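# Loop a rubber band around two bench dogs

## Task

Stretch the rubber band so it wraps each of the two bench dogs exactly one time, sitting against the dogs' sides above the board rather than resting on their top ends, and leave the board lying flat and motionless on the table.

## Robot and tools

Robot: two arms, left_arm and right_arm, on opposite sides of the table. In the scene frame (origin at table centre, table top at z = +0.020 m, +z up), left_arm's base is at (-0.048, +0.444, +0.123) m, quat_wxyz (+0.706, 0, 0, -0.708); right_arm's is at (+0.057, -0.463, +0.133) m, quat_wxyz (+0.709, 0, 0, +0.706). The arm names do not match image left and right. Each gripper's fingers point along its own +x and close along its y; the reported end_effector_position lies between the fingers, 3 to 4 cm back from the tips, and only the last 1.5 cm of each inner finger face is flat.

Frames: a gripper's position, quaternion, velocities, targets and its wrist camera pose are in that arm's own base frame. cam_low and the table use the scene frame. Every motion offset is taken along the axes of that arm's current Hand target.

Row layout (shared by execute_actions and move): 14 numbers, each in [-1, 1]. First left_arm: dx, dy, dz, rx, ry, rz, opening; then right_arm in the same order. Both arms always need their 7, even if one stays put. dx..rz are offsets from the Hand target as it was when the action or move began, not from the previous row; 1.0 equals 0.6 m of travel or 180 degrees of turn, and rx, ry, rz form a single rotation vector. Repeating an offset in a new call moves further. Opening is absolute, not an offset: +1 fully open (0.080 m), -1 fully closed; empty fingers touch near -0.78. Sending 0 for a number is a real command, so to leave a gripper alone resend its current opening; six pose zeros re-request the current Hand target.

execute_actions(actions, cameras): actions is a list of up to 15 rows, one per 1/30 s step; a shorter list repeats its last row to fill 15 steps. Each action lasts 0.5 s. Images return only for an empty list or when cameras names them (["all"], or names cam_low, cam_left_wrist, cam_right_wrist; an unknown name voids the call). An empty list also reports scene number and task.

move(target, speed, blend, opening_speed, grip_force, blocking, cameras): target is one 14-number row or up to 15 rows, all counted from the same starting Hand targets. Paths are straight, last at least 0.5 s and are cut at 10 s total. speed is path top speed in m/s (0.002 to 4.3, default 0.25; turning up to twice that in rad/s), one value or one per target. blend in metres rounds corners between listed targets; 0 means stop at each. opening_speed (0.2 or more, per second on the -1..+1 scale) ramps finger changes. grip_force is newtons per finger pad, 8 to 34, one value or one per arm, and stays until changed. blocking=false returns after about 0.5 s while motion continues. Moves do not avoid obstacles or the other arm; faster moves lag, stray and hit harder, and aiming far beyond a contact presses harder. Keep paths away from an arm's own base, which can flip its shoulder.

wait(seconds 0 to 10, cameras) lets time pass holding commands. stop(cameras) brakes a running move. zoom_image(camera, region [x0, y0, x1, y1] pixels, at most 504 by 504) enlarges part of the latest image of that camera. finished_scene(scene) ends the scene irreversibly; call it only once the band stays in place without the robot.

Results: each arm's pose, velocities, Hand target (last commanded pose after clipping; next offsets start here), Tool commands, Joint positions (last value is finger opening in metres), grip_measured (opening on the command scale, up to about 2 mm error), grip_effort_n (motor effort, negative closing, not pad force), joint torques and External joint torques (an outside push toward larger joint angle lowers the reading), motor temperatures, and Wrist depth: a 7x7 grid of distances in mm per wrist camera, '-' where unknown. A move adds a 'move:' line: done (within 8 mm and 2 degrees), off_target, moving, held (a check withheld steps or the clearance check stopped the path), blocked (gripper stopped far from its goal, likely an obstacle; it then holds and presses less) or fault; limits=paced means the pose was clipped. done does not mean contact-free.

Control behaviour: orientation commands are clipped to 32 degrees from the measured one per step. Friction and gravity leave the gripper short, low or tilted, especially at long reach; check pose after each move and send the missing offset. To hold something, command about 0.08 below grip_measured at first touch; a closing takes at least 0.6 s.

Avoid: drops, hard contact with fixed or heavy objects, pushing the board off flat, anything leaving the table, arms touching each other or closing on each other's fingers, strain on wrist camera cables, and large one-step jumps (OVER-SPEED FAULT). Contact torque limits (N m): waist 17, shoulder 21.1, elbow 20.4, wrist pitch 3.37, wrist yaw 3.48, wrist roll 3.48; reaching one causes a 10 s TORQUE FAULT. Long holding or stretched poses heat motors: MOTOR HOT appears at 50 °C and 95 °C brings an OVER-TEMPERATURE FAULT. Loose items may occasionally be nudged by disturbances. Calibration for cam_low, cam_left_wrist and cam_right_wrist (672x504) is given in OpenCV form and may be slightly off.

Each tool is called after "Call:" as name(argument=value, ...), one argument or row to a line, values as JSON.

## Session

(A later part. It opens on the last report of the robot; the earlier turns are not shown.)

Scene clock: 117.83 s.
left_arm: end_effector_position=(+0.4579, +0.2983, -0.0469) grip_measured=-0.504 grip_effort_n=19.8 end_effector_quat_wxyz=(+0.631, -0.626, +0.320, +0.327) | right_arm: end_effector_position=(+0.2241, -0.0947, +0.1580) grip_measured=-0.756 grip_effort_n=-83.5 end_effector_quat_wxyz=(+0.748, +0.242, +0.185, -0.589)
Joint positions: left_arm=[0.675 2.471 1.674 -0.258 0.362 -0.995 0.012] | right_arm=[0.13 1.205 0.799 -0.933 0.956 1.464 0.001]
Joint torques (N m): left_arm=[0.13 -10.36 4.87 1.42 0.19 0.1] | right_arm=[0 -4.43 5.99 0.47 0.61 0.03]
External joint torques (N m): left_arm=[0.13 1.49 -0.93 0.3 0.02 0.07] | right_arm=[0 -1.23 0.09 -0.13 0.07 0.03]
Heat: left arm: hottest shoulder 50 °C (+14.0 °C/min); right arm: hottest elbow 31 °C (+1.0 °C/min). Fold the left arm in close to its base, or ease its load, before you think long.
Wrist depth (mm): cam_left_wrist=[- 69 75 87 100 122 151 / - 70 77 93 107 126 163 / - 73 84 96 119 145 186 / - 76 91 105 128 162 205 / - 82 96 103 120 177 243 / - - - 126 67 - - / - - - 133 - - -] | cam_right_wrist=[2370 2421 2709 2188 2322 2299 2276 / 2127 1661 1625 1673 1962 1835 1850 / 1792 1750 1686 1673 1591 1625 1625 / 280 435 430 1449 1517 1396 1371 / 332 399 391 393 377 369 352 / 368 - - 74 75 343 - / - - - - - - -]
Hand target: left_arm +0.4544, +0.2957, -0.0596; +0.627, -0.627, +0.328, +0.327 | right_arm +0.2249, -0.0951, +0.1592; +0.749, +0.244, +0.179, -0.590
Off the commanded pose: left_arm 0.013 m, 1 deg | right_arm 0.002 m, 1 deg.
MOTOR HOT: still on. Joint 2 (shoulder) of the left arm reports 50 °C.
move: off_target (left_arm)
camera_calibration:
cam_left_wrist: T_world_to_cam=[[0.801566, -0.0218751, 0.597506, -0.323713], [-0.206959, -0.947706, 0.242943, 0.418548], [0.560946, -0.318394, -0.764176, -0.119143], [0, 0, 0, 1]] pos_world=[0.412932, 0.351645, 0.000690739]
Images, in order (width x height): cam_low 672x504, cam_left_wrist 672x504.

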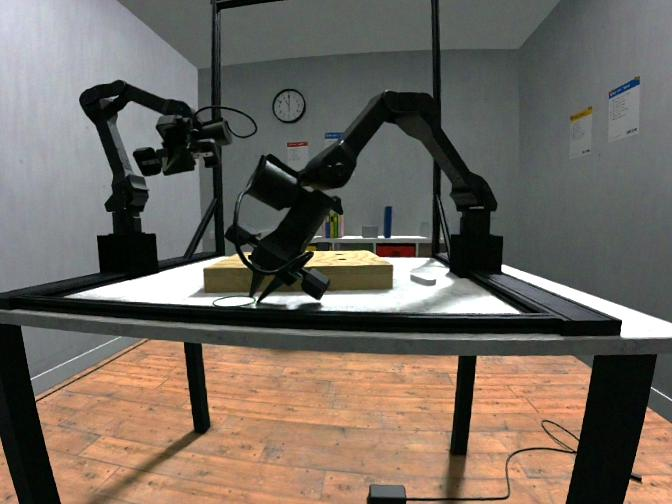

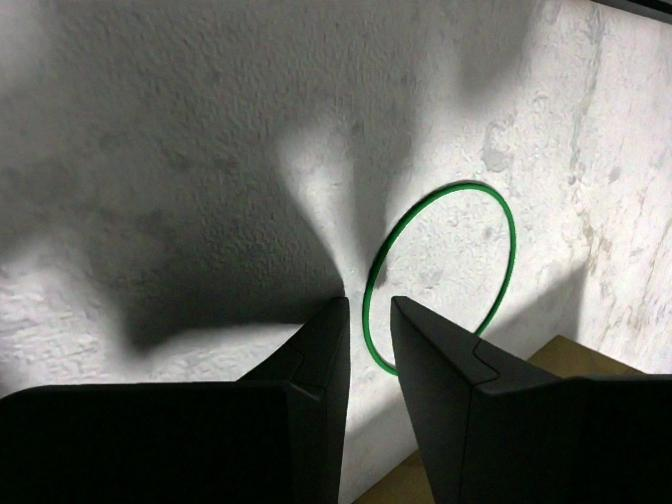

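Call:
move(
  target=[0.018,0.0085,0,0,0,0,-1,0,0,0,0,0,0,-0.777],
  speed=0.006,
  opening_speed=0.28,
  cameras=["cam_low","cam_left_wrist"],
)

Call:
zoom_image(
  camera="cam_low",
  region=[200, 240, 300, 320],
)

Call:
zoom_image(
  camera="cam_left_wrist",
  region=[270, 200, 470, 400],
)

Scene clock: 124.27 s.
left_arm: end_effector_position=(+0.4599, +0.2993, -0.0531) grip_measured=-0.763 grip_effort_n=-67.7 end_effector_quat_wxyz=(+0.634, -0.626, +0.317, +0.324) | right_arm: end_effector_position=(+0.2241, -0.0947, +0.1580) grip_measured=-0.756 grip_effort_n=-83.5 end_effector_quat_wxyz=(+0.748, +0.242, +0.185, -0.589)
Joint positions: left_arm=[0.675 2.488 1.674 -0.23 0.365 -0.995 0.001] | right_arm=[0.13 1.205 0.799 -0.933 0.956 1.464 0.001]
Joint torques (N m): left_arm=[-0.11 -9.09 5.52 1.35 0.04 0.06] | right_arm=[0.18 -4.37 5.92 0.49 0.63 0.06]
External joint torques (N m): left_arm=[-0.19 2.78 -0.21 0.23 -0.12 0.02] | right_arm=[0.2 -1.21 0.04 -0.12 0.09 0.06]
Heat: left arm: hottest shoulder 50 °C (+13.2 °C/min); right arm: hottest elbow 31 °C (+1.0 °C/min). Fold the left arm in close to its base, or ease its load, before you think long.
Wrist depth (mm): cam_left_wrist=[- 65 72 83 96 118 147 / - 68 75 91 104 126 170 / - 71 79 93 111 140 182 / - 73 87 100 120 160 205 / - - 92 94 124 170 223 / - - - - 63 - - / - - - - 65 - -] | cam_right_wrist=[1996 2370 2167 2276 2346 2276 2088 / 2050 2032 1649 1686 1912 1865 1835 / 1778 1711 1724 1686 1625 1591 1548 / 307 438 457 1440 1478 1614 1371 / 334 396 - 390 380 371 - / 366 362 - 74 75 342 326 / - - - - - - -]
Hand target: left_arm +0.4563, +0.2957, -0.0715; +0.627, -0.627, +0.328, +0.327 | right_arm +0.2249, -0.0951, +0.1592; +0.749, +0.244, +0.179, -0.590
Off the commanded pose: left_arm 0.019 m, 2 deg | right_arm 0.002 m, 1 deg.
MOTOR HOT: still on. Joint 2 (shoulder) of the left arm reports 50 °C.
move: off_target (left_arm)
camera_calibration:
cam_left_wrist: T_world_to_cam=[[0.795854, -0.0257049, 0.604943, -0.317385], [-0.210731, -0.948396, 0.236935, 0.423057], [0.567635, -0.316046, -0.760201, -0.128222], [0, 0, 0, 1]] pos_world=[0.414527, 0.352543, -0.00571203]
Images, in order (width x height): cam_low 672x504, cam_left_wrist 672x504.

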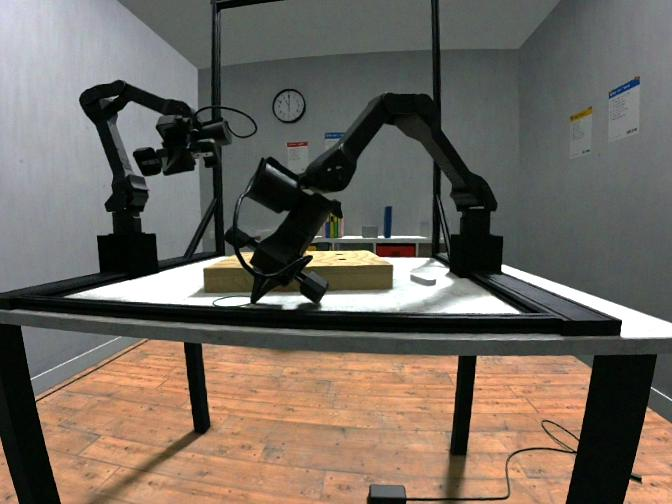

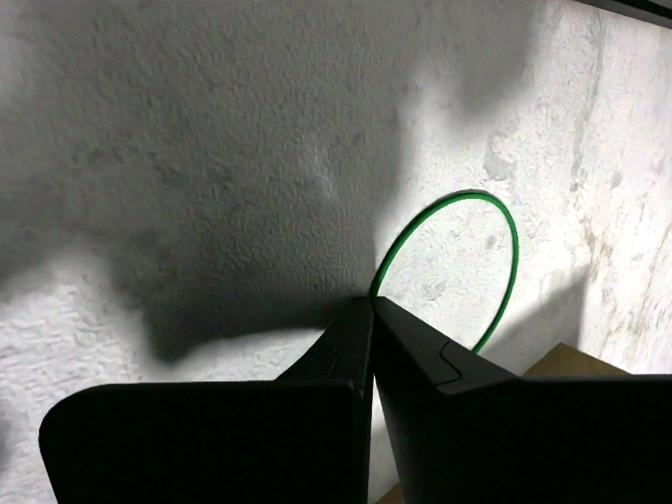

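Scaled by 5.040 from the camera's 672x504 image, which has a finer 960x720 frame.

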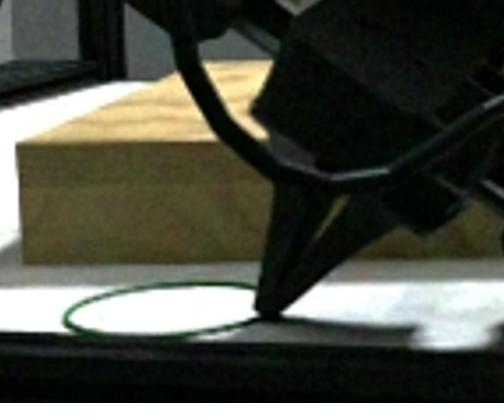

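Scaled by 2.520 from the camera's 672x504 image, which has a finer 960x720 frame.

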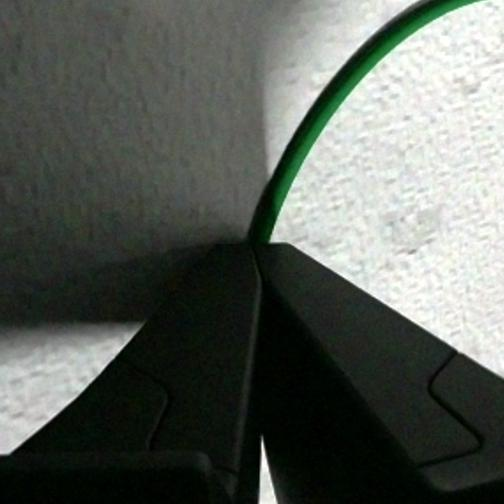

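Call:
move(
  target=[
    [-0.0273,-0.0192,0,0,0,0,-1,0,0,0,0,0,0,-0.777],
    [0.0075,-0.0457,0,0,0,0,-1,0,0,0,0,0,0,-0.777],
    [0.0212,-0.036,0,0,0,0,-1,0,0,0,0,0,0,-0.777],
    [-0.0553,0.0732,0,0,0,0,-1,0,0,0,0,0,0,-0.777],
    [-0.0963,0.0445,0,0,0,0,-1,0,0,0,0,0,0,-0.777],
  ],
  speed=[0.1,0.1,0.03,0.06,0.1],
  blend=[0.008,0.008,0,0,0],
  cameras=["cam_low","cam_left_wrist"],
)

Call:
zoom_image(
  camera="cam_low",
  region=[200, 220, 360, 320],
)

Scene clock: 136.90 s.
left_arm: end_effector_position=(+0.4022, +0.2962, -0.0439) grip_measured=-0.763 grip_effort_n=-67.2 end_effector_quat_wxyz=(+0.622, -0.630, +0.329, +0.329) | right_arm: end_effector_position=(+0.2241, -0.0947, +0.1580) grip_measured=-0.756 grip_effort_n=-83.5 end_effector_quat_wxyz=(+0.748, +0.242, +0.185, -0.589)
Joint positions: left_arm=[0.753 2.338 1.447 -0.216 0.402 -0.923 0.001] | right_arm=[0.13 1.205 0.799 -0.933 0.956 1.464 0.001]
Joint torques (N m): left_arm=[0.06 -13.14 4.62 0.57 0.08 0.17] | right_arm=[0.02 -4.33 5.87 0.5 0.59 0.04]
External joint torques (N m): left_arm=[-0.1 -2.33 -0.77 -0.45 -0.1 0.14] | right_arm=[0.03 -1.14 -0.03 -0.1 0.05 0.04]
Heat: left arm: hottest shoulder 51 °C (+12.0 °C/min); right arm: hottest elbow 31 °C (+0.0 °C/min). Fold the left arm in close to its base, or ease its load, before you think long.
Wrist depth (mm): cam_left_wrist=[- - 80 93 107 128 157 / - - 85 99 117 141 175 / - 80 92 103 125 151 199 / - 84 94 112 132 180 227 / - 88 101 93 132 188 206 / - - - - 63 - - / - - - - 65 - -] | cam_right_wrist=[2188 2370 2447 2209 2322 2209 2231 / 2147 1979 1614 1686 1996 1896 1835 / 1724 1698 1711 1649 1625 1625 1580 / 441 435 1507 1580 1440 1413 1379 / 391 395 392 397 381 373 352 / 365 369 - 74 75 344 324 / - - - - - - -]
Hand target: left_arm +0.4014, +0.2958, -0.0393; +0.627, -0.627, +0.328, +0.327 | right_arm +0.2249, -0.0951, +0.1592; +0.749, +0.244, +0.179, -0.590
Off the commanded pose: left_arm 0.005 m, 1 deg | right_arm 0.002 m, 1 deg.
MOTOR HOT: still on. Joint 2 (shoulder) of the left arm reports 51 °C.
move: done; blend cut to 0 m at target 1, 0.005 m at target 2
camera_calibration:
cam_left_wrist: T_world_to_cam=[[0.811868, -0.0100847, 0.583754, -0.28918], [-0.202531, -0.942629, 0.26539, 0.401951], [0.547587, -0.33369, -0.767332, -0.076452], [0, 0, 0, 1]] pos_world=[0.358047, 0.350463, 0.00347196]
Images, in order (width x height): cam_low 672x504, cam_left_wrist 672x504.

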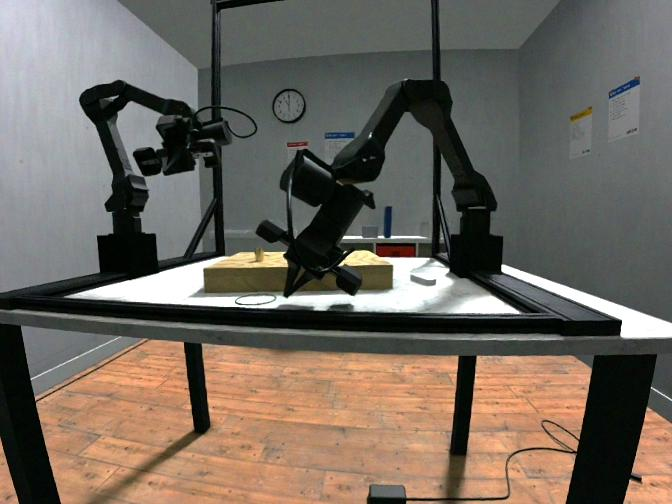

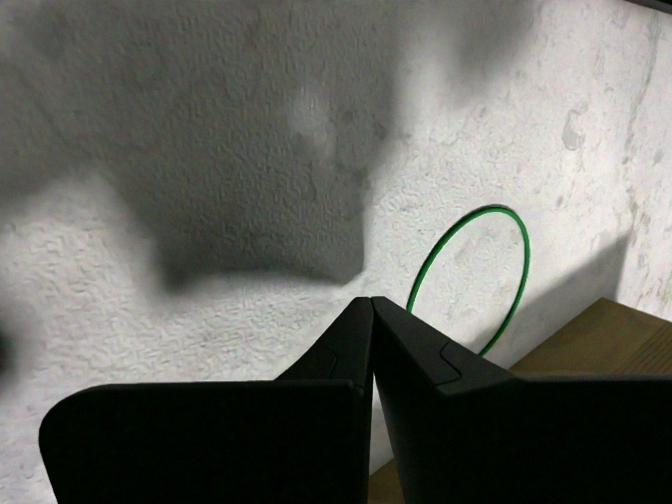

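Scaled by 3.150 from the camera's 672x504 image, which has a finer 960x720 frame.

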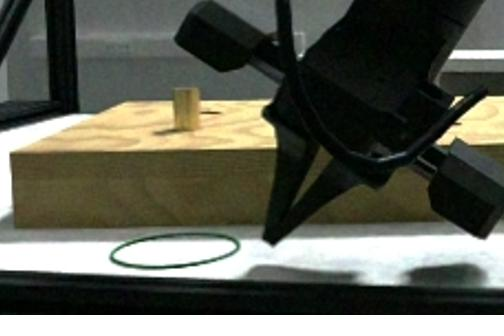

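Call:
move(
  target=[0.015,-0.065,0.002,0,0,0.15,-0.5,0,0,0,0,0,0,-0.777],
  speed=0.15,
  cameras=["cam_low","cam_left_wrist"],
)

Call:
zoom_image(
  camera="cam_low",
  region=[200, 220, 340, 320],
)

Scene clock: 144.17 s.
left_arm: end_effector_position=(+0.4385, +0.2955, -0.0164) grip_measured=-0.504 grip_effort_n=19.8 end_effector_quat_wxyz=(+0.538, -0.533, +0.465, +0.459) | right_arm: end_effector_position=(+0.2241, -0.0947, +0.1580) grip_measured=-0.756 grip_effort_n=-83.5 end_effector_quat_wxyz=(+0.748, +0.242, +0.185, -0.589)
Joint positions: left_arm=[0.618 2.644 2.286 -1.092 0.087 -0.947 0.012] | right_arm=[0.13 1.205 0.799 -0.933 0.956 1.464 0.001]
Joint torques (N m): left_arm=[0.15 -11.16 8.04 0.07 -0.11 -0.2] | right_arm=[0.01 -4.39 5.82 0.5 0.62 0.03]
External joint torques (N m): left_arm=[0.16 1.61 2.09 -0.45 -0.13 -0.21] | right_arm=[0 -1.19 -0.09 -0.11 0.09 0.03]
Motor temperatures (°C): left_arm=[24 54 29 29 29 25] | right_arm=[22 28 32 25 27 30]
Heat: left arm: hottest shoulder 54 °C (+8.1 °C/min); right arm: hottest elbow 32 °C (+1.0 °C/min). Fold the left arm in close to its base, or ease its load, before you think long.
Wrist depth (mm): cam_left_wrist=[- 105 107 111 114 116 121 / 111 112 114 118 120 124 127 / 116 118 122 123 129 132 136 / 123 126 129 134 138 144 147 / 133 135 138 139 142 153 158 / - - - 156 67 - - / - - - 149 - - -] | cam_right_wrist=[2616 2528 2586 2276 2276 2395 2231 / 253 1962 1673 1686 1850 1835 1792 / 324 1724 1698 1698 1625 1637 1591 / 271 425 431 1459 1449 1396 1388 / 341 394 391 393 386 369 - / 365 366 - 74 75 344 330 / - - - - - - -]
Hand target: left_arm +0.4385, +0.2971, -0.0243; +0.533, -0.533, +0.465, +0.464 | right_arm +0.2249, -0.0951, +0.1592; +0.749, +0.244, +0.179, -0.590
Off the commanded pose: left_arm 0.008 m, 1 deg | right_arm 0.002 m, 1 deg.
MOTOR HOT: still on. Joint 2 (shoulder) of the left arm reports 54 °C.
move: done
camera_calibration:
cam_left_wrist: T_world_to_cam=[[0.985385, -0.0311468, 0.167469, -0.411411], [-0.0845793, -0.942849, 0.322306, 0.350702], [0.14786, -0.33176, -0.931704, 0.0965273], [0, 0, 0, 1]] pos_world=[0.420788, 0.349869, 0.0458004]
Images, in order (width x height): cam_low 672x504, cam_left_wrist 672x504.

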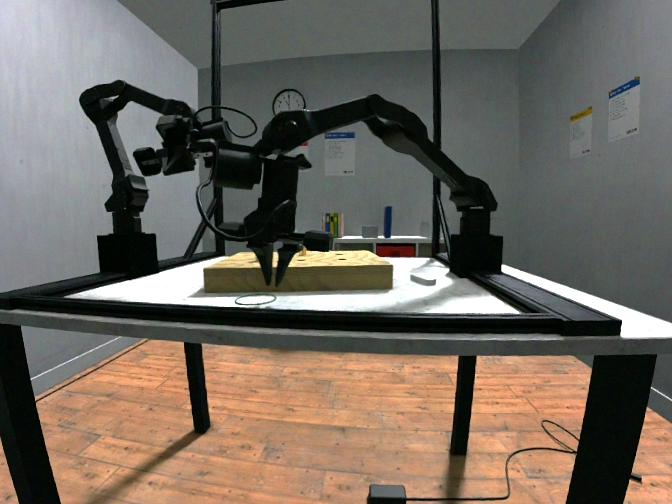

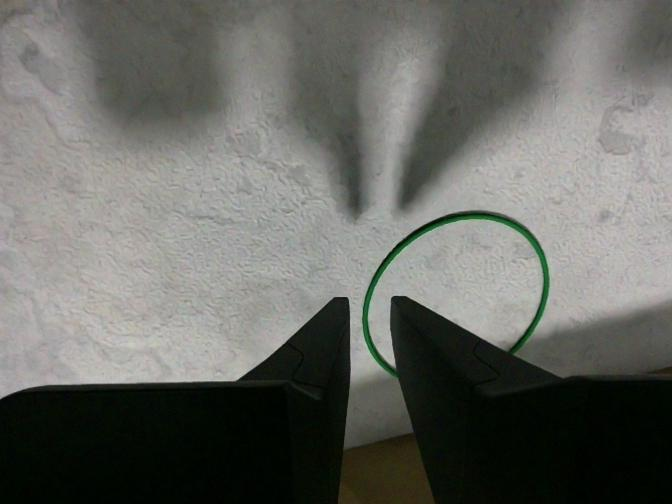

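Scaled by 3.600 from the camera's 672x504 image, which has a finer 960x720 frame.

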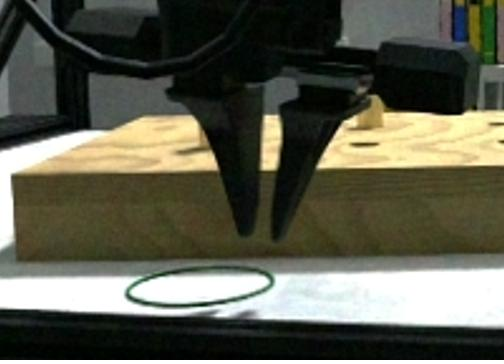

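Call:
move(
  target=[0.0428,0.001,-0.02,0,0,0,-0.5,0,0,0,0,0,0,-0.777],
  speed=0.08,
  cameras=["cam_low","cam_left_wrist"],
)

Call:
zoom_image(
  camera="cam_low",
  region=[220, 240, 320, 320],
)

Call:
zoom_image(
  camera="cam_left_wrist",
  region=[270, 200, 470, 400],
)

Scene clock: 151.37 s.
left_arm: end_effector_position=(+0.4461, +0.2861, -0.0355) grip_measured=-0.504 grip_effort_n=19.3 end_effector_quat_wxyz=(+0.544, -0.534, +0.459, +0.457) | right_arm: end_effector_position=(+0.2241, -0.0947, +0.1580) grip_measured=-0.756 grip_effort_n=-83.5 end_effector_quat_wxyz=(+0.748, +0.242, +0.185, -0.589)
Joint positions: left_arm=[0.594 2.646 2.211 -0.997 0.084 -0.97 0.012] | right_arm=[0.13 1.205 0.799 -0.933 0.956 1.464 0.001]
Joint torques (N m): left_arm=[0 -11.26 4.81 0.75 -0.13 -0.18] | right_arm=[0.11 -4.44 5.88 0.47 0.63 0.04]
External joint torques (N m): left_arm=[0.1 1.38 -1.04 0.22 -0.15 -0.19] | right_arm=[0.09 -1.25 -0.04 -0.15 0.09 0.04]
Heat: left arm: hottest shoulder 53 °C (+7.1 °C/min); right arm: hottest elbow 32 °C (+1.0 °C/min). Fold the left arm in close to its base, or ease its load, before you think long.
Wrist depth (mm): cam_left_wrist=[- 89 92 93 97 99 103 / 93 94 97 101 103 106 109 / - 100 103 105 109 113 117 / - 106 109 113 118 121 126 / - 114 116 118 120 130 136 / - - - 132 67 - - / - - - 135 - - -] | cam_right_wrist=[2276 2447 2421 2231 2299 2322 2276 / 2088 1896 1649 1661 1912 1945 1820 / 253 1737 1711 1673 1661 1614 1559 / 296 434 451 429 1413 1405 1405 / 284 380 386 394 375 371 346 / 367 362 - 74 75 344 324 / - - - - - - -]
Hand target: left_arm +0.4416, +0.2849, -0.0497; +0.533, -0.533, +0.465, +0.464 | right_arm +0.2249, -0.0951, +0.1592; +0.749, +0.244, +0.179, -0.590
Off the commanded pose: left_arm 0.015 m, 2 deg | right_arm 0.002 m, 1 deg.
MOTOR HOT: still on. Joint 2 (shoulder) of the left arm reports 53 °C.
move: off_target (left_arm)
camera_calibration:
cam_left_wrist: T_world_to_cam=[[0.983013, -0.0332723, 0.180493, -0.413876], [-0.0893293, -0.945821, 0.312158, 0.351206], [0.160327, -0.322979, -0.932727, 0.0664086], [0, 0, 0, 1]] pos_world=[0.427571, 0.339856, 0.0270107]
Images, in order (width x height): cam_low 672x504, cam_left_wrist 672x504.

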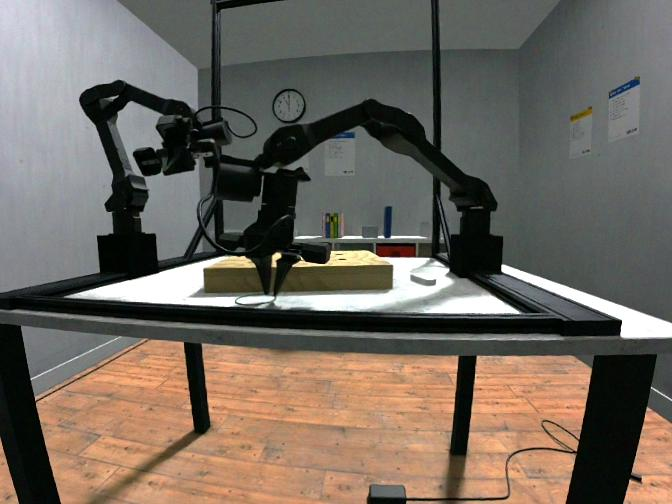

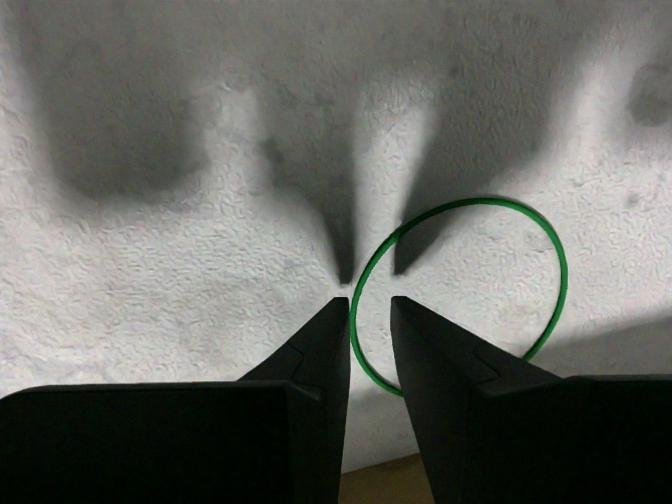

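Scaled by 5.040 from the camera's 672x504 image, which has a finer 960x720 frame.

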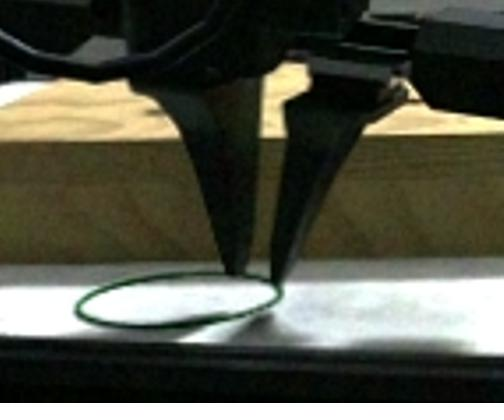

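Scaled by 2.520 from the camera's 672x504 image, which has a finer 960x720 frame.

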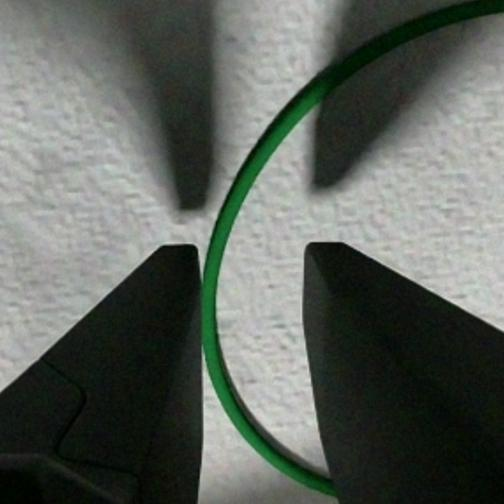

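Call:
move(
  target=[0.0273,0.009,0,0,0,0,-0.5,0,0,0,0,0,0,-0.777],
  speed=0.02,
  cameras=["cam_low","cam_left_wrist"],
)

Call:
zoom_image(
  camera="cam_low",
  region=[220, 240, 320, 320],
)

Call:
zoom_image(
  camera="cam_left_wrist",
  region=[270, 200, 470, 400],
)

Scene clock: 155.13 s.
left_arm: end_effector_position=(+0.4447, +0.2866, -0.0481) grip_measured=-0.504 grip_effort_n=18.8 end_effector_quat_wxyz=(+0.546, -0.534, +0.456, +0.457) | right_arm: end_effector_position=(+0.2241, -0.0947, +0.1580) grip_measured=-0.756 grip_effort_n=-83.5 end_effector_quat_wxyz=(+0.748, +0.242, +0.185, -0.589)
Joint positions: left_arm=[0.596 2.65 2.166 -0.942 0.084 -0.97 0.012] | right_arm=[0.13 1.205 0.799 -0.933 0.956 1.464 0.001]
Joint torques (N m): left_arm=[0.21 -10.63 4.16 1.06 -0.09 -0.07] | right_arm=[0.06 -4.34 6.07 0.49 0.57 0.04]
External joint torques (N m): left_arm=[0.14 2.12 -1.71 0.5 -0.1 -0.08] | right_arm=[0.06 -1.16 0.14 -0.12 0.04 0.04]
Heat: left arm: hottest shoulder 54 °C (+7.1 °C/min); right arm: hottest elbow 32 °C (+1.0 °C/min). Fold the left arm in close to its base, or ease its load, before you think long.
Wrist depth (mm): cam_left_wrist=[- 81 84 86 89 91 94 / - 84 87 91 94 97 100 / - 91 94 96 100 103 107 / - 96 99 102 107 110 114 / - 103 105 106 90 118 124 / - - - 118 67 - - / - - - 126 - - -] | cam_right_wrist=[2188 2421 2346 2188 2370 2447 2253 / 2127 1945 1625 1686 1945 1896 1881 / 244 1778 1698 1637 1661 1614 1591 / 307 436 436 1459 1468 1405 1371 / 290 375 401 393 381 371 - / 366 365 - 74 75 342 - / - - - - - - -]
Hand target: left_arm +0.4383, +0.2850, -0.0667; +0.533, -0.533, +0.465, +0.464 | right_arm +0.2249, -0.0951, +0.1592; +0.749, +0.244, +0.179, -0.590
Off the commanded pose: left_arm 0.020 m, 2 deg | right_arm 0.002 m, 1 deg.
MOTOR HOT: still on. Joint 2 (shoulder) of the left arm reports 54 °C.
move: off_target (left_arm)
camera_calibration:
cam_left_wrist: T_world_to_cam=[[0.982113, -0.0316818, 0.185607, -0.410062], [-0.0888347, -0.947102, 0.308392, 0.355504], [0.166019, -0.319364, -0.932976, 0.0514889], [0, 0, 0, 1]] pos_world=[0.42576, 0.34015, 0.0145141]
Images, in order (width x height): cam_low 672x504, cam_left_wrist 672x504.

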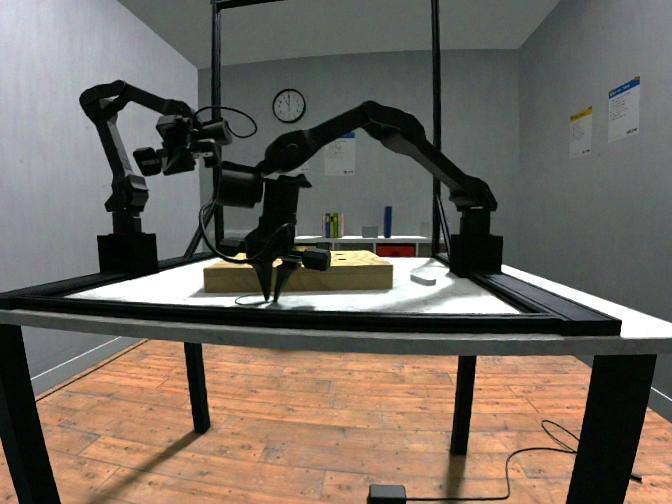

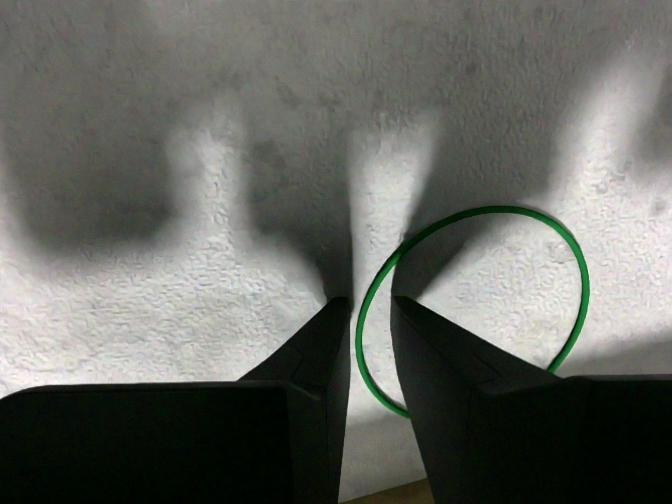

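Scaled by 5.040 from the camera's 672x504 image, which has a finer 960x720 frame.

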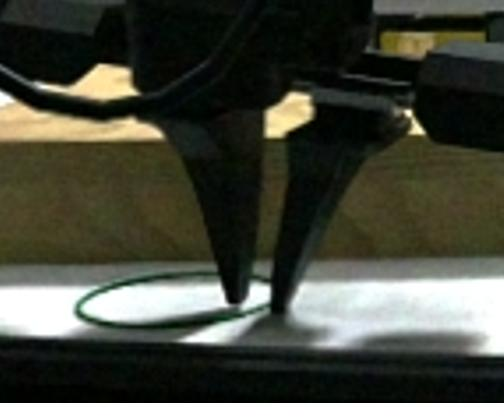

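Scaled by 2.520 from the camera's 672x504 image, which has a finer 960x720 frame.

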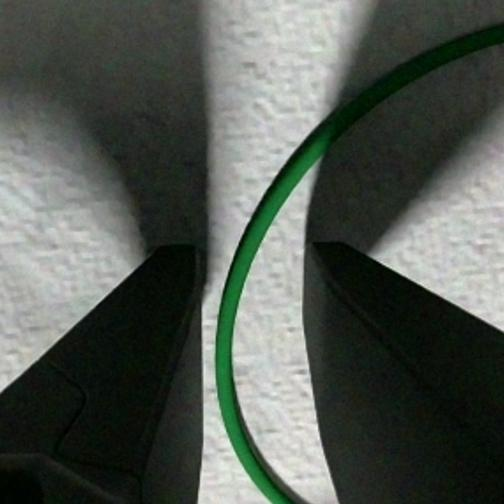

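Call:
move(
  target=[
    [0.011,0.0014,0,0,0,0,-0.5,0,0,0,0,0,0,-0.777],
    [0.013,0.0014,0,0,0,0,-1,0,0,0,0,0,0,-0.777],
  ],
  speed=0.02,
  opening_speed=0.3,
  cameras=["cam_low","cam_left_wrist"],
)

Call:
zoom_image(
  camera="cam_left_wrist",
  region=[270, 200, 470, 400],
)

Scene clock: 162.43 s.
left_arm: end_effector_position=(+0.4456, +0.2872, -0.0501) grip_measured=-0.763 grip_effort_n=-68.1 end_effector_quat_wxyz=(+0.548, -0.535, +0.453, +0.456) | right_arm: end_effector_position=(+0.2241, -0.0947, +0.1580) grip_measured=-0.756 grip_effort_n=-83.5 end_effector_quat_wxyz=(+0.748, +0.242, +0.185, -0.589)
Joint positions: left_arm=[0.596 2.65 2.156 -0.925 0.084 -0.97 0.001] | right_arm=[0.13 1.205 0.799 -0.933 0.956 1.464 0.001]
Joint torques (N m): left_arm=[0.25 -9.21 4.21 1.34 -0.08 -0.09] | right_arm=[0.02 -4.47 6.03 0.48 0.6 0.04]
External joint torques (N m): left_arm=[0.25 3.42 -1.61 0.78 -0.09 -0.1] | right_arm=[0.03 -1.26 0.11 -0.13 0.06 0.04]
Heat: left arm: hottest shoulder 52 °C (+3.0 °C/min); right arm: hottest elbow 32 °C (+1.0 °C/min). Fold the left arm in close to its base, or ease its load, before you think long.
Wrist depth (mm): cam_left_wrist=[- 81 83 86 89 92 94 / - 84 86 91 93 97 101 / - 90 93 95 100 104 108 / - 95 98 102 107 110 114 / - 101 105 94 111 118 125 / - - - - 64 - - / - - - - 65 - -] | cam_right_wrist=[2528 2473 2421 2322 2395 2276 2276 / 2370 1962 1661 1711 1996 1996 1865 / 251 1764 1661 1637 1625 1625 1580 / 307 438 421 1459 1413 1413 1371 / 298 298 400 394 381 369 359 / 365 365 - 74 75 342 - / - - - - - - -]
Hand target: left_arm +0.4386, +0.2851, -0.0745; +0.533, -0.533, +0.465, +0.464 | right_arm +0.2249, -0.0951, +0.1592; +0.749, +0.244, +0.179, -0.590
Off the commanded pose: left_arm 0.026 m, 2 deg | right_arm 0.002 m, 1 deg.
MOTOR HOT: still on. Joint 2 (shoulder) of the left arm reports 52 °C.
move: off_target (left_arm); target 2's new opening was sent with left_arm's hand 0.025 m and 2 deg from that target
camera_calibration:
cam_left_wrist: T_world_to_cam=[[0.980922, -0.0325469, 0.191658, -0.409458], [-0.090798, -0.948448, 0.303648, 0.357765], [0.171895, -0.315257, -0.933309, 0.0458341], [0, 0, 0, 1]] pos_world=[0.426252, 0.340445, 0.0126186]
Images, in order (width x height): cam_low 672x504, cam_left_wrist 672x504.

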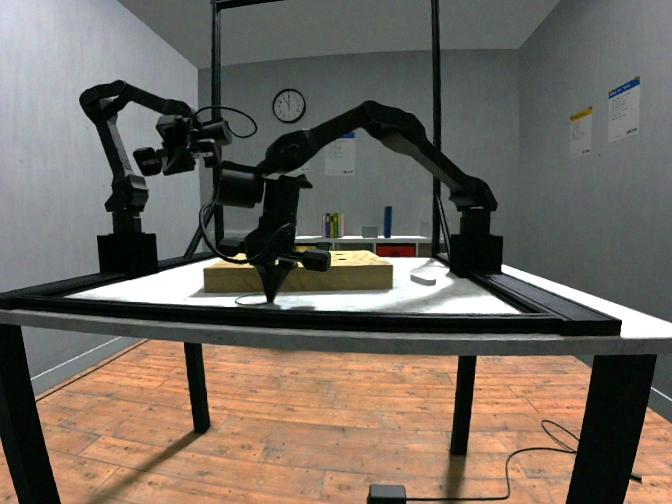

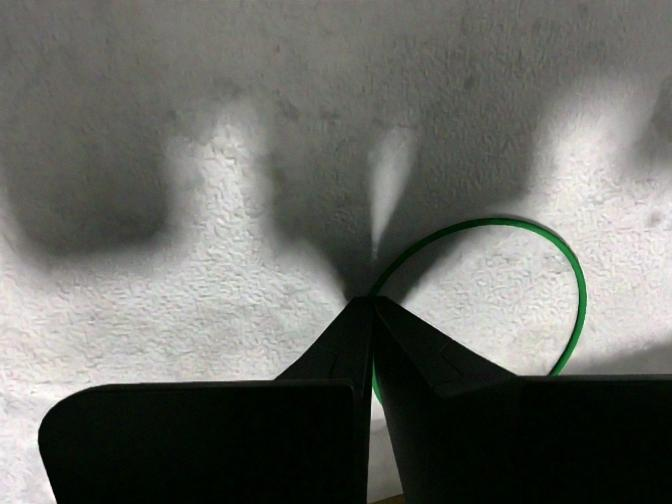

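Scaled by 2.520 from the camera's 672x504 image, which has a finer 960x720 frame.

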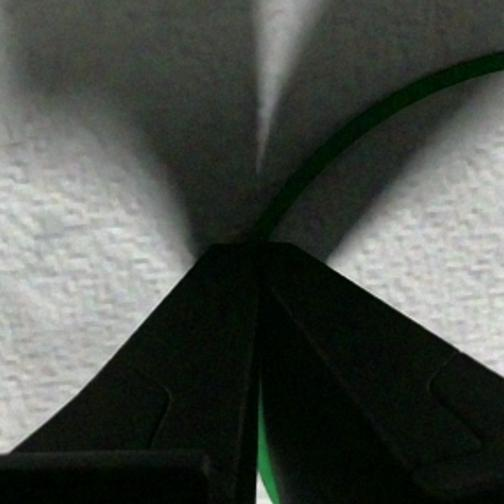

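Call:
move(
  target=[-0.1,-0.01,0,0,0,0,-1,0,0,0,0,0,0,-0.777],
  speed=0.06,
  cameras=["cam_low","cam_left_wrist"],
)

Call:
zoom_image(
  camera="cam_low",
  region=[200, 220, 340, 320],
)

Scene clock: 166.00 s.
left_arm: end_effector_position=(+0.4334, +0.2804, -0.0246) grip_measured=-0.763 grip_effort_n=-68.1 end_effector_quat_wxyz=(+0.525, -0.533, +0.476, +0.463) | right_arm: end_effector_position=(+0.2241, -0.0947, +0.1580) grip_measured=-0.756 grip_effort_n=-83.5 end_effector_quat_wxyz=(+0.748, +0.242, +0.185, -0.589)
Joint positions: left_arm=[0.599 2.619 2.207 -1.072 0.084 -0.97 0.001] | right_arm=[0.13 1.205 0.799 -0.933 0.956 1.464 0.001]
Joint torques (N m): left_arm=[0.16 -15 7.46 0.06 -0.07 -0.01] | right_arm=[0.09 -4.4 5.82 0.5 0.63 0.04]
External joint torques (N m): left_arm=[0.27 -2.42 1.61 -0.41 -0.09 -0.02] | right_arm=[0.09 -1.22 -0.05 -0.1 0.09 0.05]
Heat: left arm: hottest shoulder 53 °C (+3.0 °C/min); right arm: hottest elbow 32 °C (+1.0 °C/min). Fold the left arm in close to its base, or ease its load, before you think long.
Wrist depth (mm): cam_left_wrist=[98 99 101 103 105 107 110 / 104 105 108 111 112 114 116 / 111 112 114 116 119 122 125 / 119 121 123 125 128 131 135 / 127 129 132 94 134 141 146 / - - - - 64 - - / - - - - 65 - -] | cam_right_wrist=[- 2616 2528 2231 2231 2276 2209 / 2167 1945 1686 1806 1979 1850 1896 / 318 1764 1724 1711 1602 1591 1580 / 299 437 459 1478 1422 1396 1405 / 260 396 398 396 391 370 369 / 368 357 - 74 - 344 - / - - - - - - -]
Hand target: left_arm +0.4363, +0.2850, -0.0144; +0.533, -0.533, +0.465, +0.464 | right_arm +0.2249, -0.0951, +0.1592; +0.749, +0.244, +0.179, -0.590
Off the commanded pose: left_arm 0.012 m, 2 deg | right_arm 0.002 m, 1 deg.
MOTOR HOT: still on. Joint 2 (shoulder) of the left arm reports 53 °C.
move: off_target (left_arm)
camera_calibration:
cam_left_wrist: T_world_to_cam=[[0.990001, -0.0241017, 0.138985, -0.410189], [-0.0709725, -0.936605, 0.343124, 0.331527], [0.121904, -0.349558, -0.92895, 0.100892], [0, 0, 0, 1]] pos_world=[0.417318, 0.335892, 0.0369789]
Images, in order (width x height): cam_low 672x504, cam_left_wrist 672x504.

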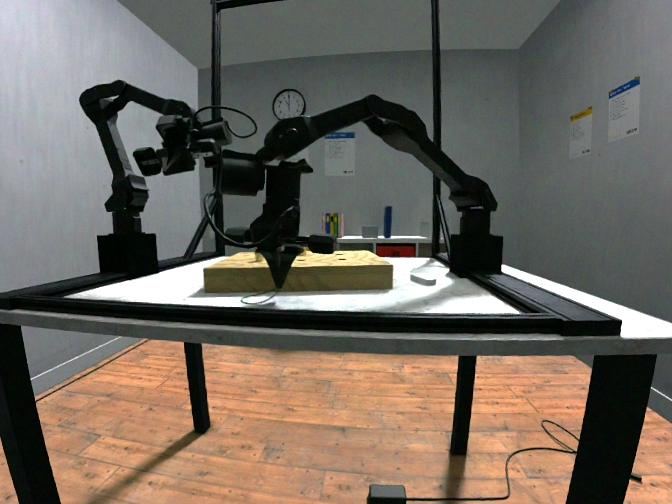

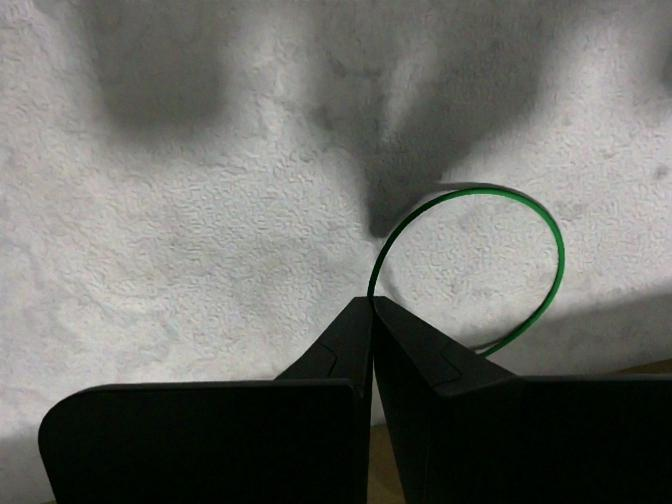

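Scaled by 3.600 from the camera's 672x504 image, which has a finer 960x720 frame.

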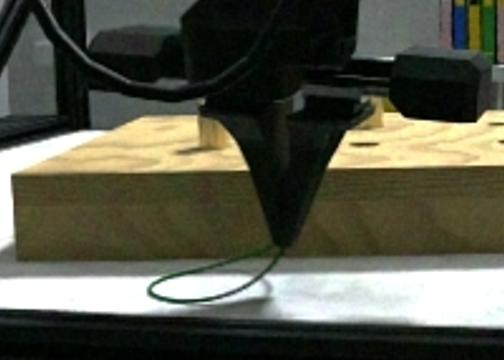

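Call:
move(
  target=[-0.128,0.0257,0,0,0,-0.15,-1,0,0,0,0,0,0,-0.777],
  speed=0.08,
  cameras=["all"],
)

Call:
zoom_image(
  camera="cam_low",
  region=[180, 160, 340, 300],
)

Scene clock: 174.63 s.
left_arm: end_effector_position=(+0.4111, +0.2863, +0.0547) grip_measured=-0.763 grip_effort_n=-68.1 end_effector_quat_wxyz=(+0.621, -0.628, +0.331, +0.332) | right_arm: end_effector_position=(+0.2241, -0.0947, +0.1580) grip_measured=-0.756 grip_effort_n=-83.5 end_effector_quat_wxyz=(+0.748, +0.242, +0.185, -0.589)
Joint positions: left_arm=[0.72 2.158 1.581 -0.526 0.38 -0.95 0.001] | right_arm=[0.13 1.205 0.799 -0.933 0.956 1.464 0.001]
Joint torques (N m): left_arm=[-0.13 -13.2 5.06 1.4 0.28 0.02] | right_arm=[0.04 -4.41 5.87 0.48 0.59 0.06]
External joint torques (N m): left_arm=[-0.15 -2.78 -1.08 0.38 0.11 -0.01] | right_arm=[0.04 -1.22 -0.02 -0.12 0.06 0.06]
Motor temperatures (°C): left_arm=[24 58 30 29 29 24] | right_arm=[22 28 32 25 27 30]
Heat: left arm: hottest shoulder 58 °C (+8.0 °C/min); right arm: hottest elbow 32 °C (+1.0 °C/min). Heating fast: the left arm's shoulder motor: a push or a pull is the cause, and it goes on while you think. Ease it with your next call, before anything else.
Wrist depth (mm): cam_left_wrist=[140 151 168 192 217 258 304 / 146 158 179 201 236 298 353 / 152 166 190 216 258 316 392 / - 175 199 229 268 318 450 / 168 184 209 93 229 276 445 / - - - - 64 - - / - - - - 65 - -] | cam_right_wrist=[2188 2395 2322 2322 2322 2188 2188 / 2014 1962 1625 1602 2107 1928 1896 / 1820 1737 1711 1673 1637 1614 1591 / 445 433 455 1459 1431 1396 1371 / 399 396 396 393 387 374 - / 366 365 - 74 75 342 319 / - - - - - - -]
Hand target: left_arm +0.4106, +0.2851, +0.0597; +0.627, -0.627, +0.327, +0.327 | right_arm +0.2249, -0.0951, +0.1592; +0.749, +0.244, +0.179, -0.590
Off the commanded pose: left_arm 0.005 m, 1 deg | right_arm 0.002 m, 1 deg.
MOTOR HOT: still on. Joint 2 (shoulder) of the left arm reports 58 °C.
move: done
camera_calibration:
cam_left_wrist: T_world_to_cam=[[0.817495, -0.0113664, 0.575824, -0.355595], [-0.200314, -0.942996, 0.26577, 0.36749], [0.539978, -0.332611, -0.773171, -0.00582707], [0, 0, 0, 1]] pos_world=[0.367457, 0.340562, 0.102586]

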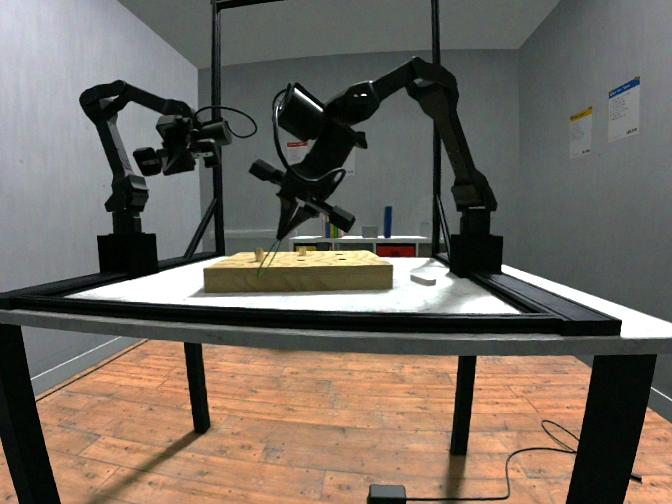

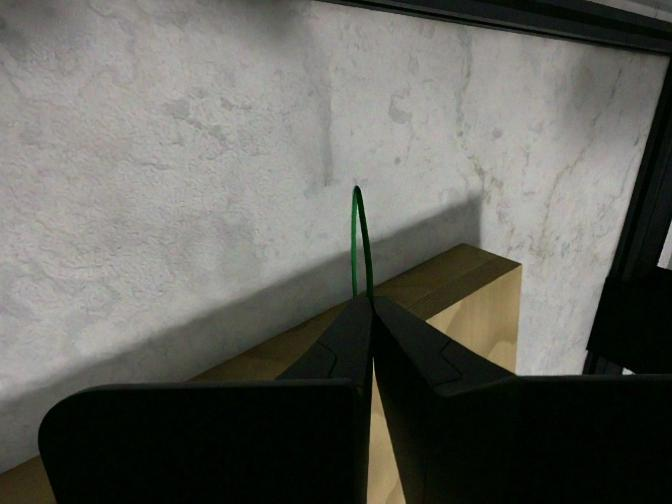

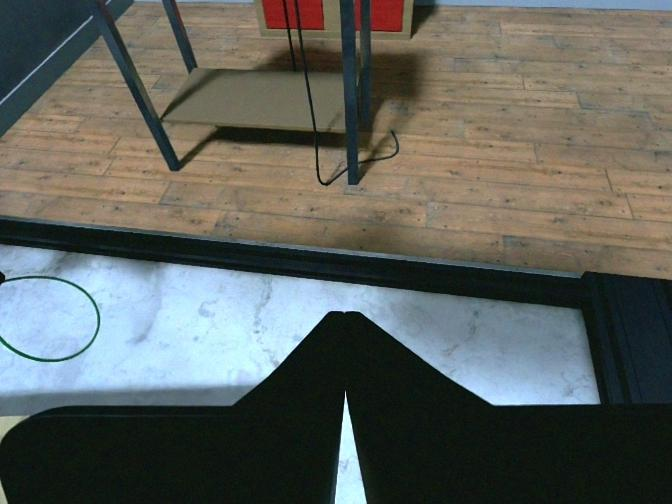

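Scaled by 3.150 from the camera's 672x504 image, which has a finer 960x720 frame.

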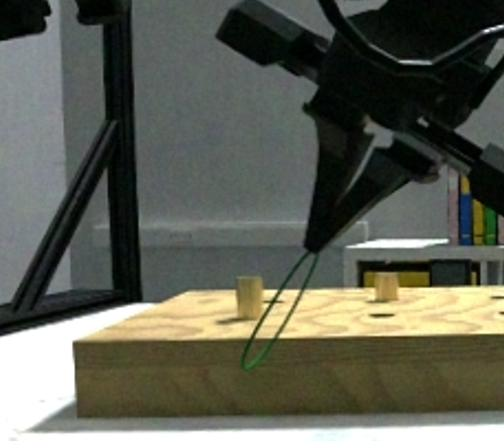

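Call:
move(
  target=[-0.0495,-0.003,0,0,0,0,-1,0.3205,0.1895,-0.136,0.186,0.251,0.24,-0.4],
  speed=0.12,
  cameras=["all"],
)

Call:
zoom_image(
  camera="cam_low",
  region=[160, 140, 340, 300],
)

Scene clock: 200.77 s.
left_arm: end_effector_position=(+0.3977, +0.2872, +0.0813) grip_measured=-0.763 grip_effort_n=-68.1 end_effector_quat_wxyz=(+0.624, -0.628, +0.328, +0.331) | right_arm: end_effector_position=(+0.3796, -0.1774, +0.0017) grip_measured=-0.403 grip_effort_n=16.5 end_effector_quat_wxyz=(+0.682, +0.686, +0.180, -0.180)
Joint positions: left_arm=[0.743 2.088 1.577 -0.591 0.392 -0.93 0.001] | right_arm=[-0.62 2.031 0.683 0.741 -0.531 1.239 0.017]
Joint torques (N m): left_arm=[0.06 -12.93 5.14 0.59 0.29 0.19] | right_arm=[-0.17 -7.56 5 2.2 -0.28 0.14]
External joint torques (N m): left_arm=[0.07 -2.81 -1.12 -0.43 0.1 0.16] | right_arm=[-0.14 -0.18 1 0.67 -0.12 0.19]
Motor temperatures (°C): left_arm=[24 66 29 30 29 24] | right_arm=[22 28 32 26 27 30]
Heat: left arm: hottest shoulder 66 °C (+13.1 °C/min); right arm: hottest elbow 32 °C (+1.0 °C/min). Fold the left arm in close to its base, or ease its load, before you think long.
Wrist depth (mm): cam_left_wrist=[160 171 194 219 251 284 349 / 166 182 203 236 272 341 200 / 174 191 213 - - 220 188 / 182 197 - 266 276 188 174 / 190 211 235 93 256 320 448 / - - - - 64 - - / - - - - 65 - -] | cam_right_wrist=[1440 1517 294 222 173 138 113 / - 494 352 241 175 142 121 / - - 365 250 186 149 125 / - - 441 271 193 153 125 / 615 629 352 264 191 156 127 / 514 - - 196 82 156 132 / - - - 214 - - -]
Hand target: left_arm +0.3951, +0.2851, +0.0851; +0.627, -0.627, +0.327, +0.327 | right_arm +0.3829, -0.1798, +0.0030; +0.685, +0.685, +0.175, -0.175
Off the commanded pose: left_arm 0.005 m, 1 deg | right_arm 0.004 m, 1 deg.
MOTOR HOT: still on. Joint 2 (shoulder) of the left arm reports 66 °C.
move: done
camera_calibration:
cam_left_wrist: T_world_to_cam=[[0.812232, -0.0132878, 0.583183, -0.35799], [-0.201833, -0.944393, 0.259586, 0.360055], [0.547305, -0.328549, -0.769748, 0.0178969], [0, 0, 0, 1]] pos_world=[0.353647, 0.341156, 0.129085]
cam_right_wrist: T_world_to_cam=[[-0.530346, -0.00510419, -0.847766, 0.205654], [-0.311383, 0.931262, 0.189189, 0.310722], [0.788526, 0.364316, -0.495481, -0.14864], [0, 0, 0, 1]] pos_world=[0.323028, -0.234162, 0.0419136]

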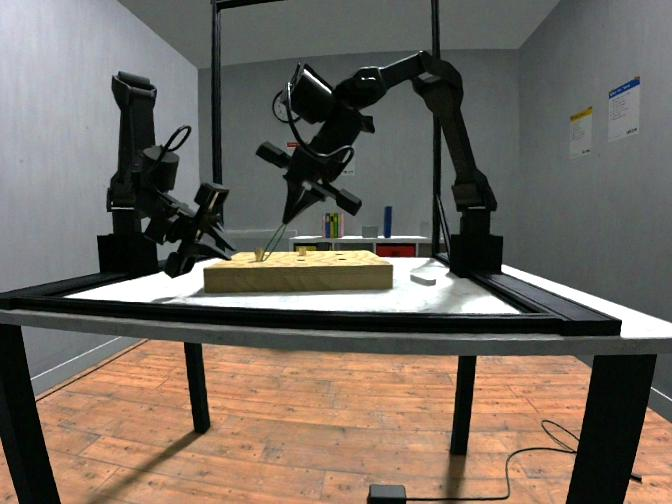

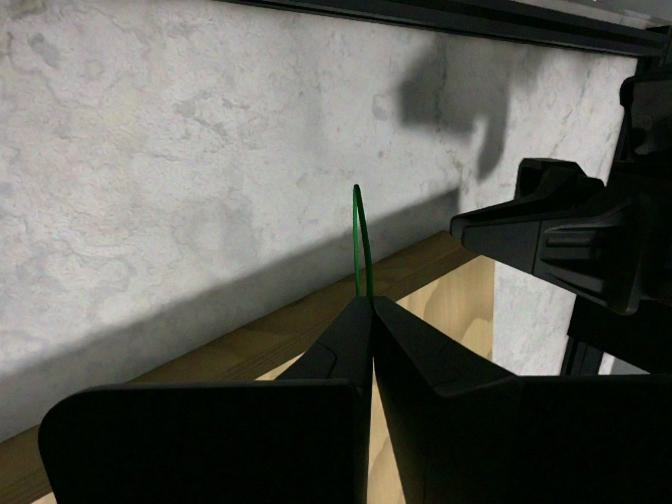

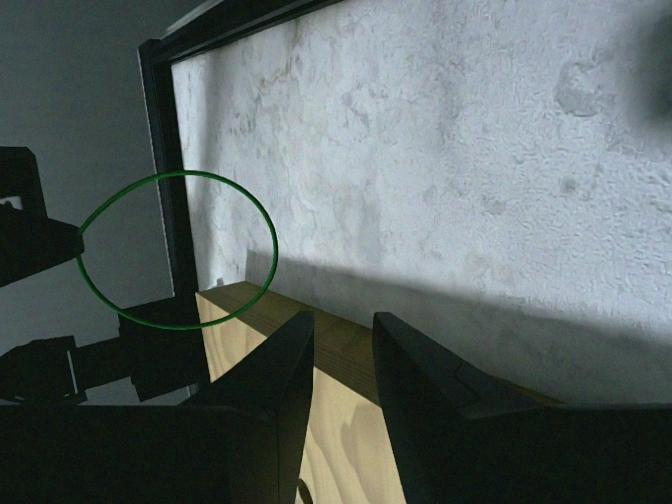

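Scaled by 2.800 from the camera's 672x504 image, which has a finer 960x720 frame.

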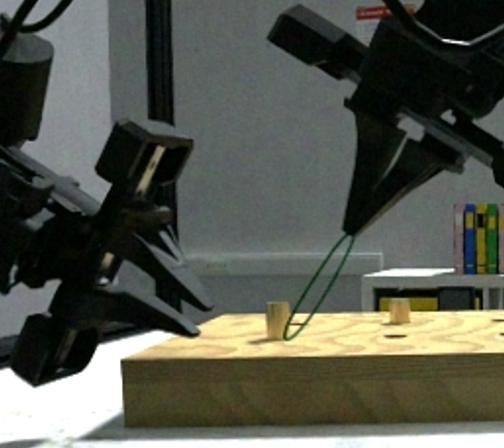

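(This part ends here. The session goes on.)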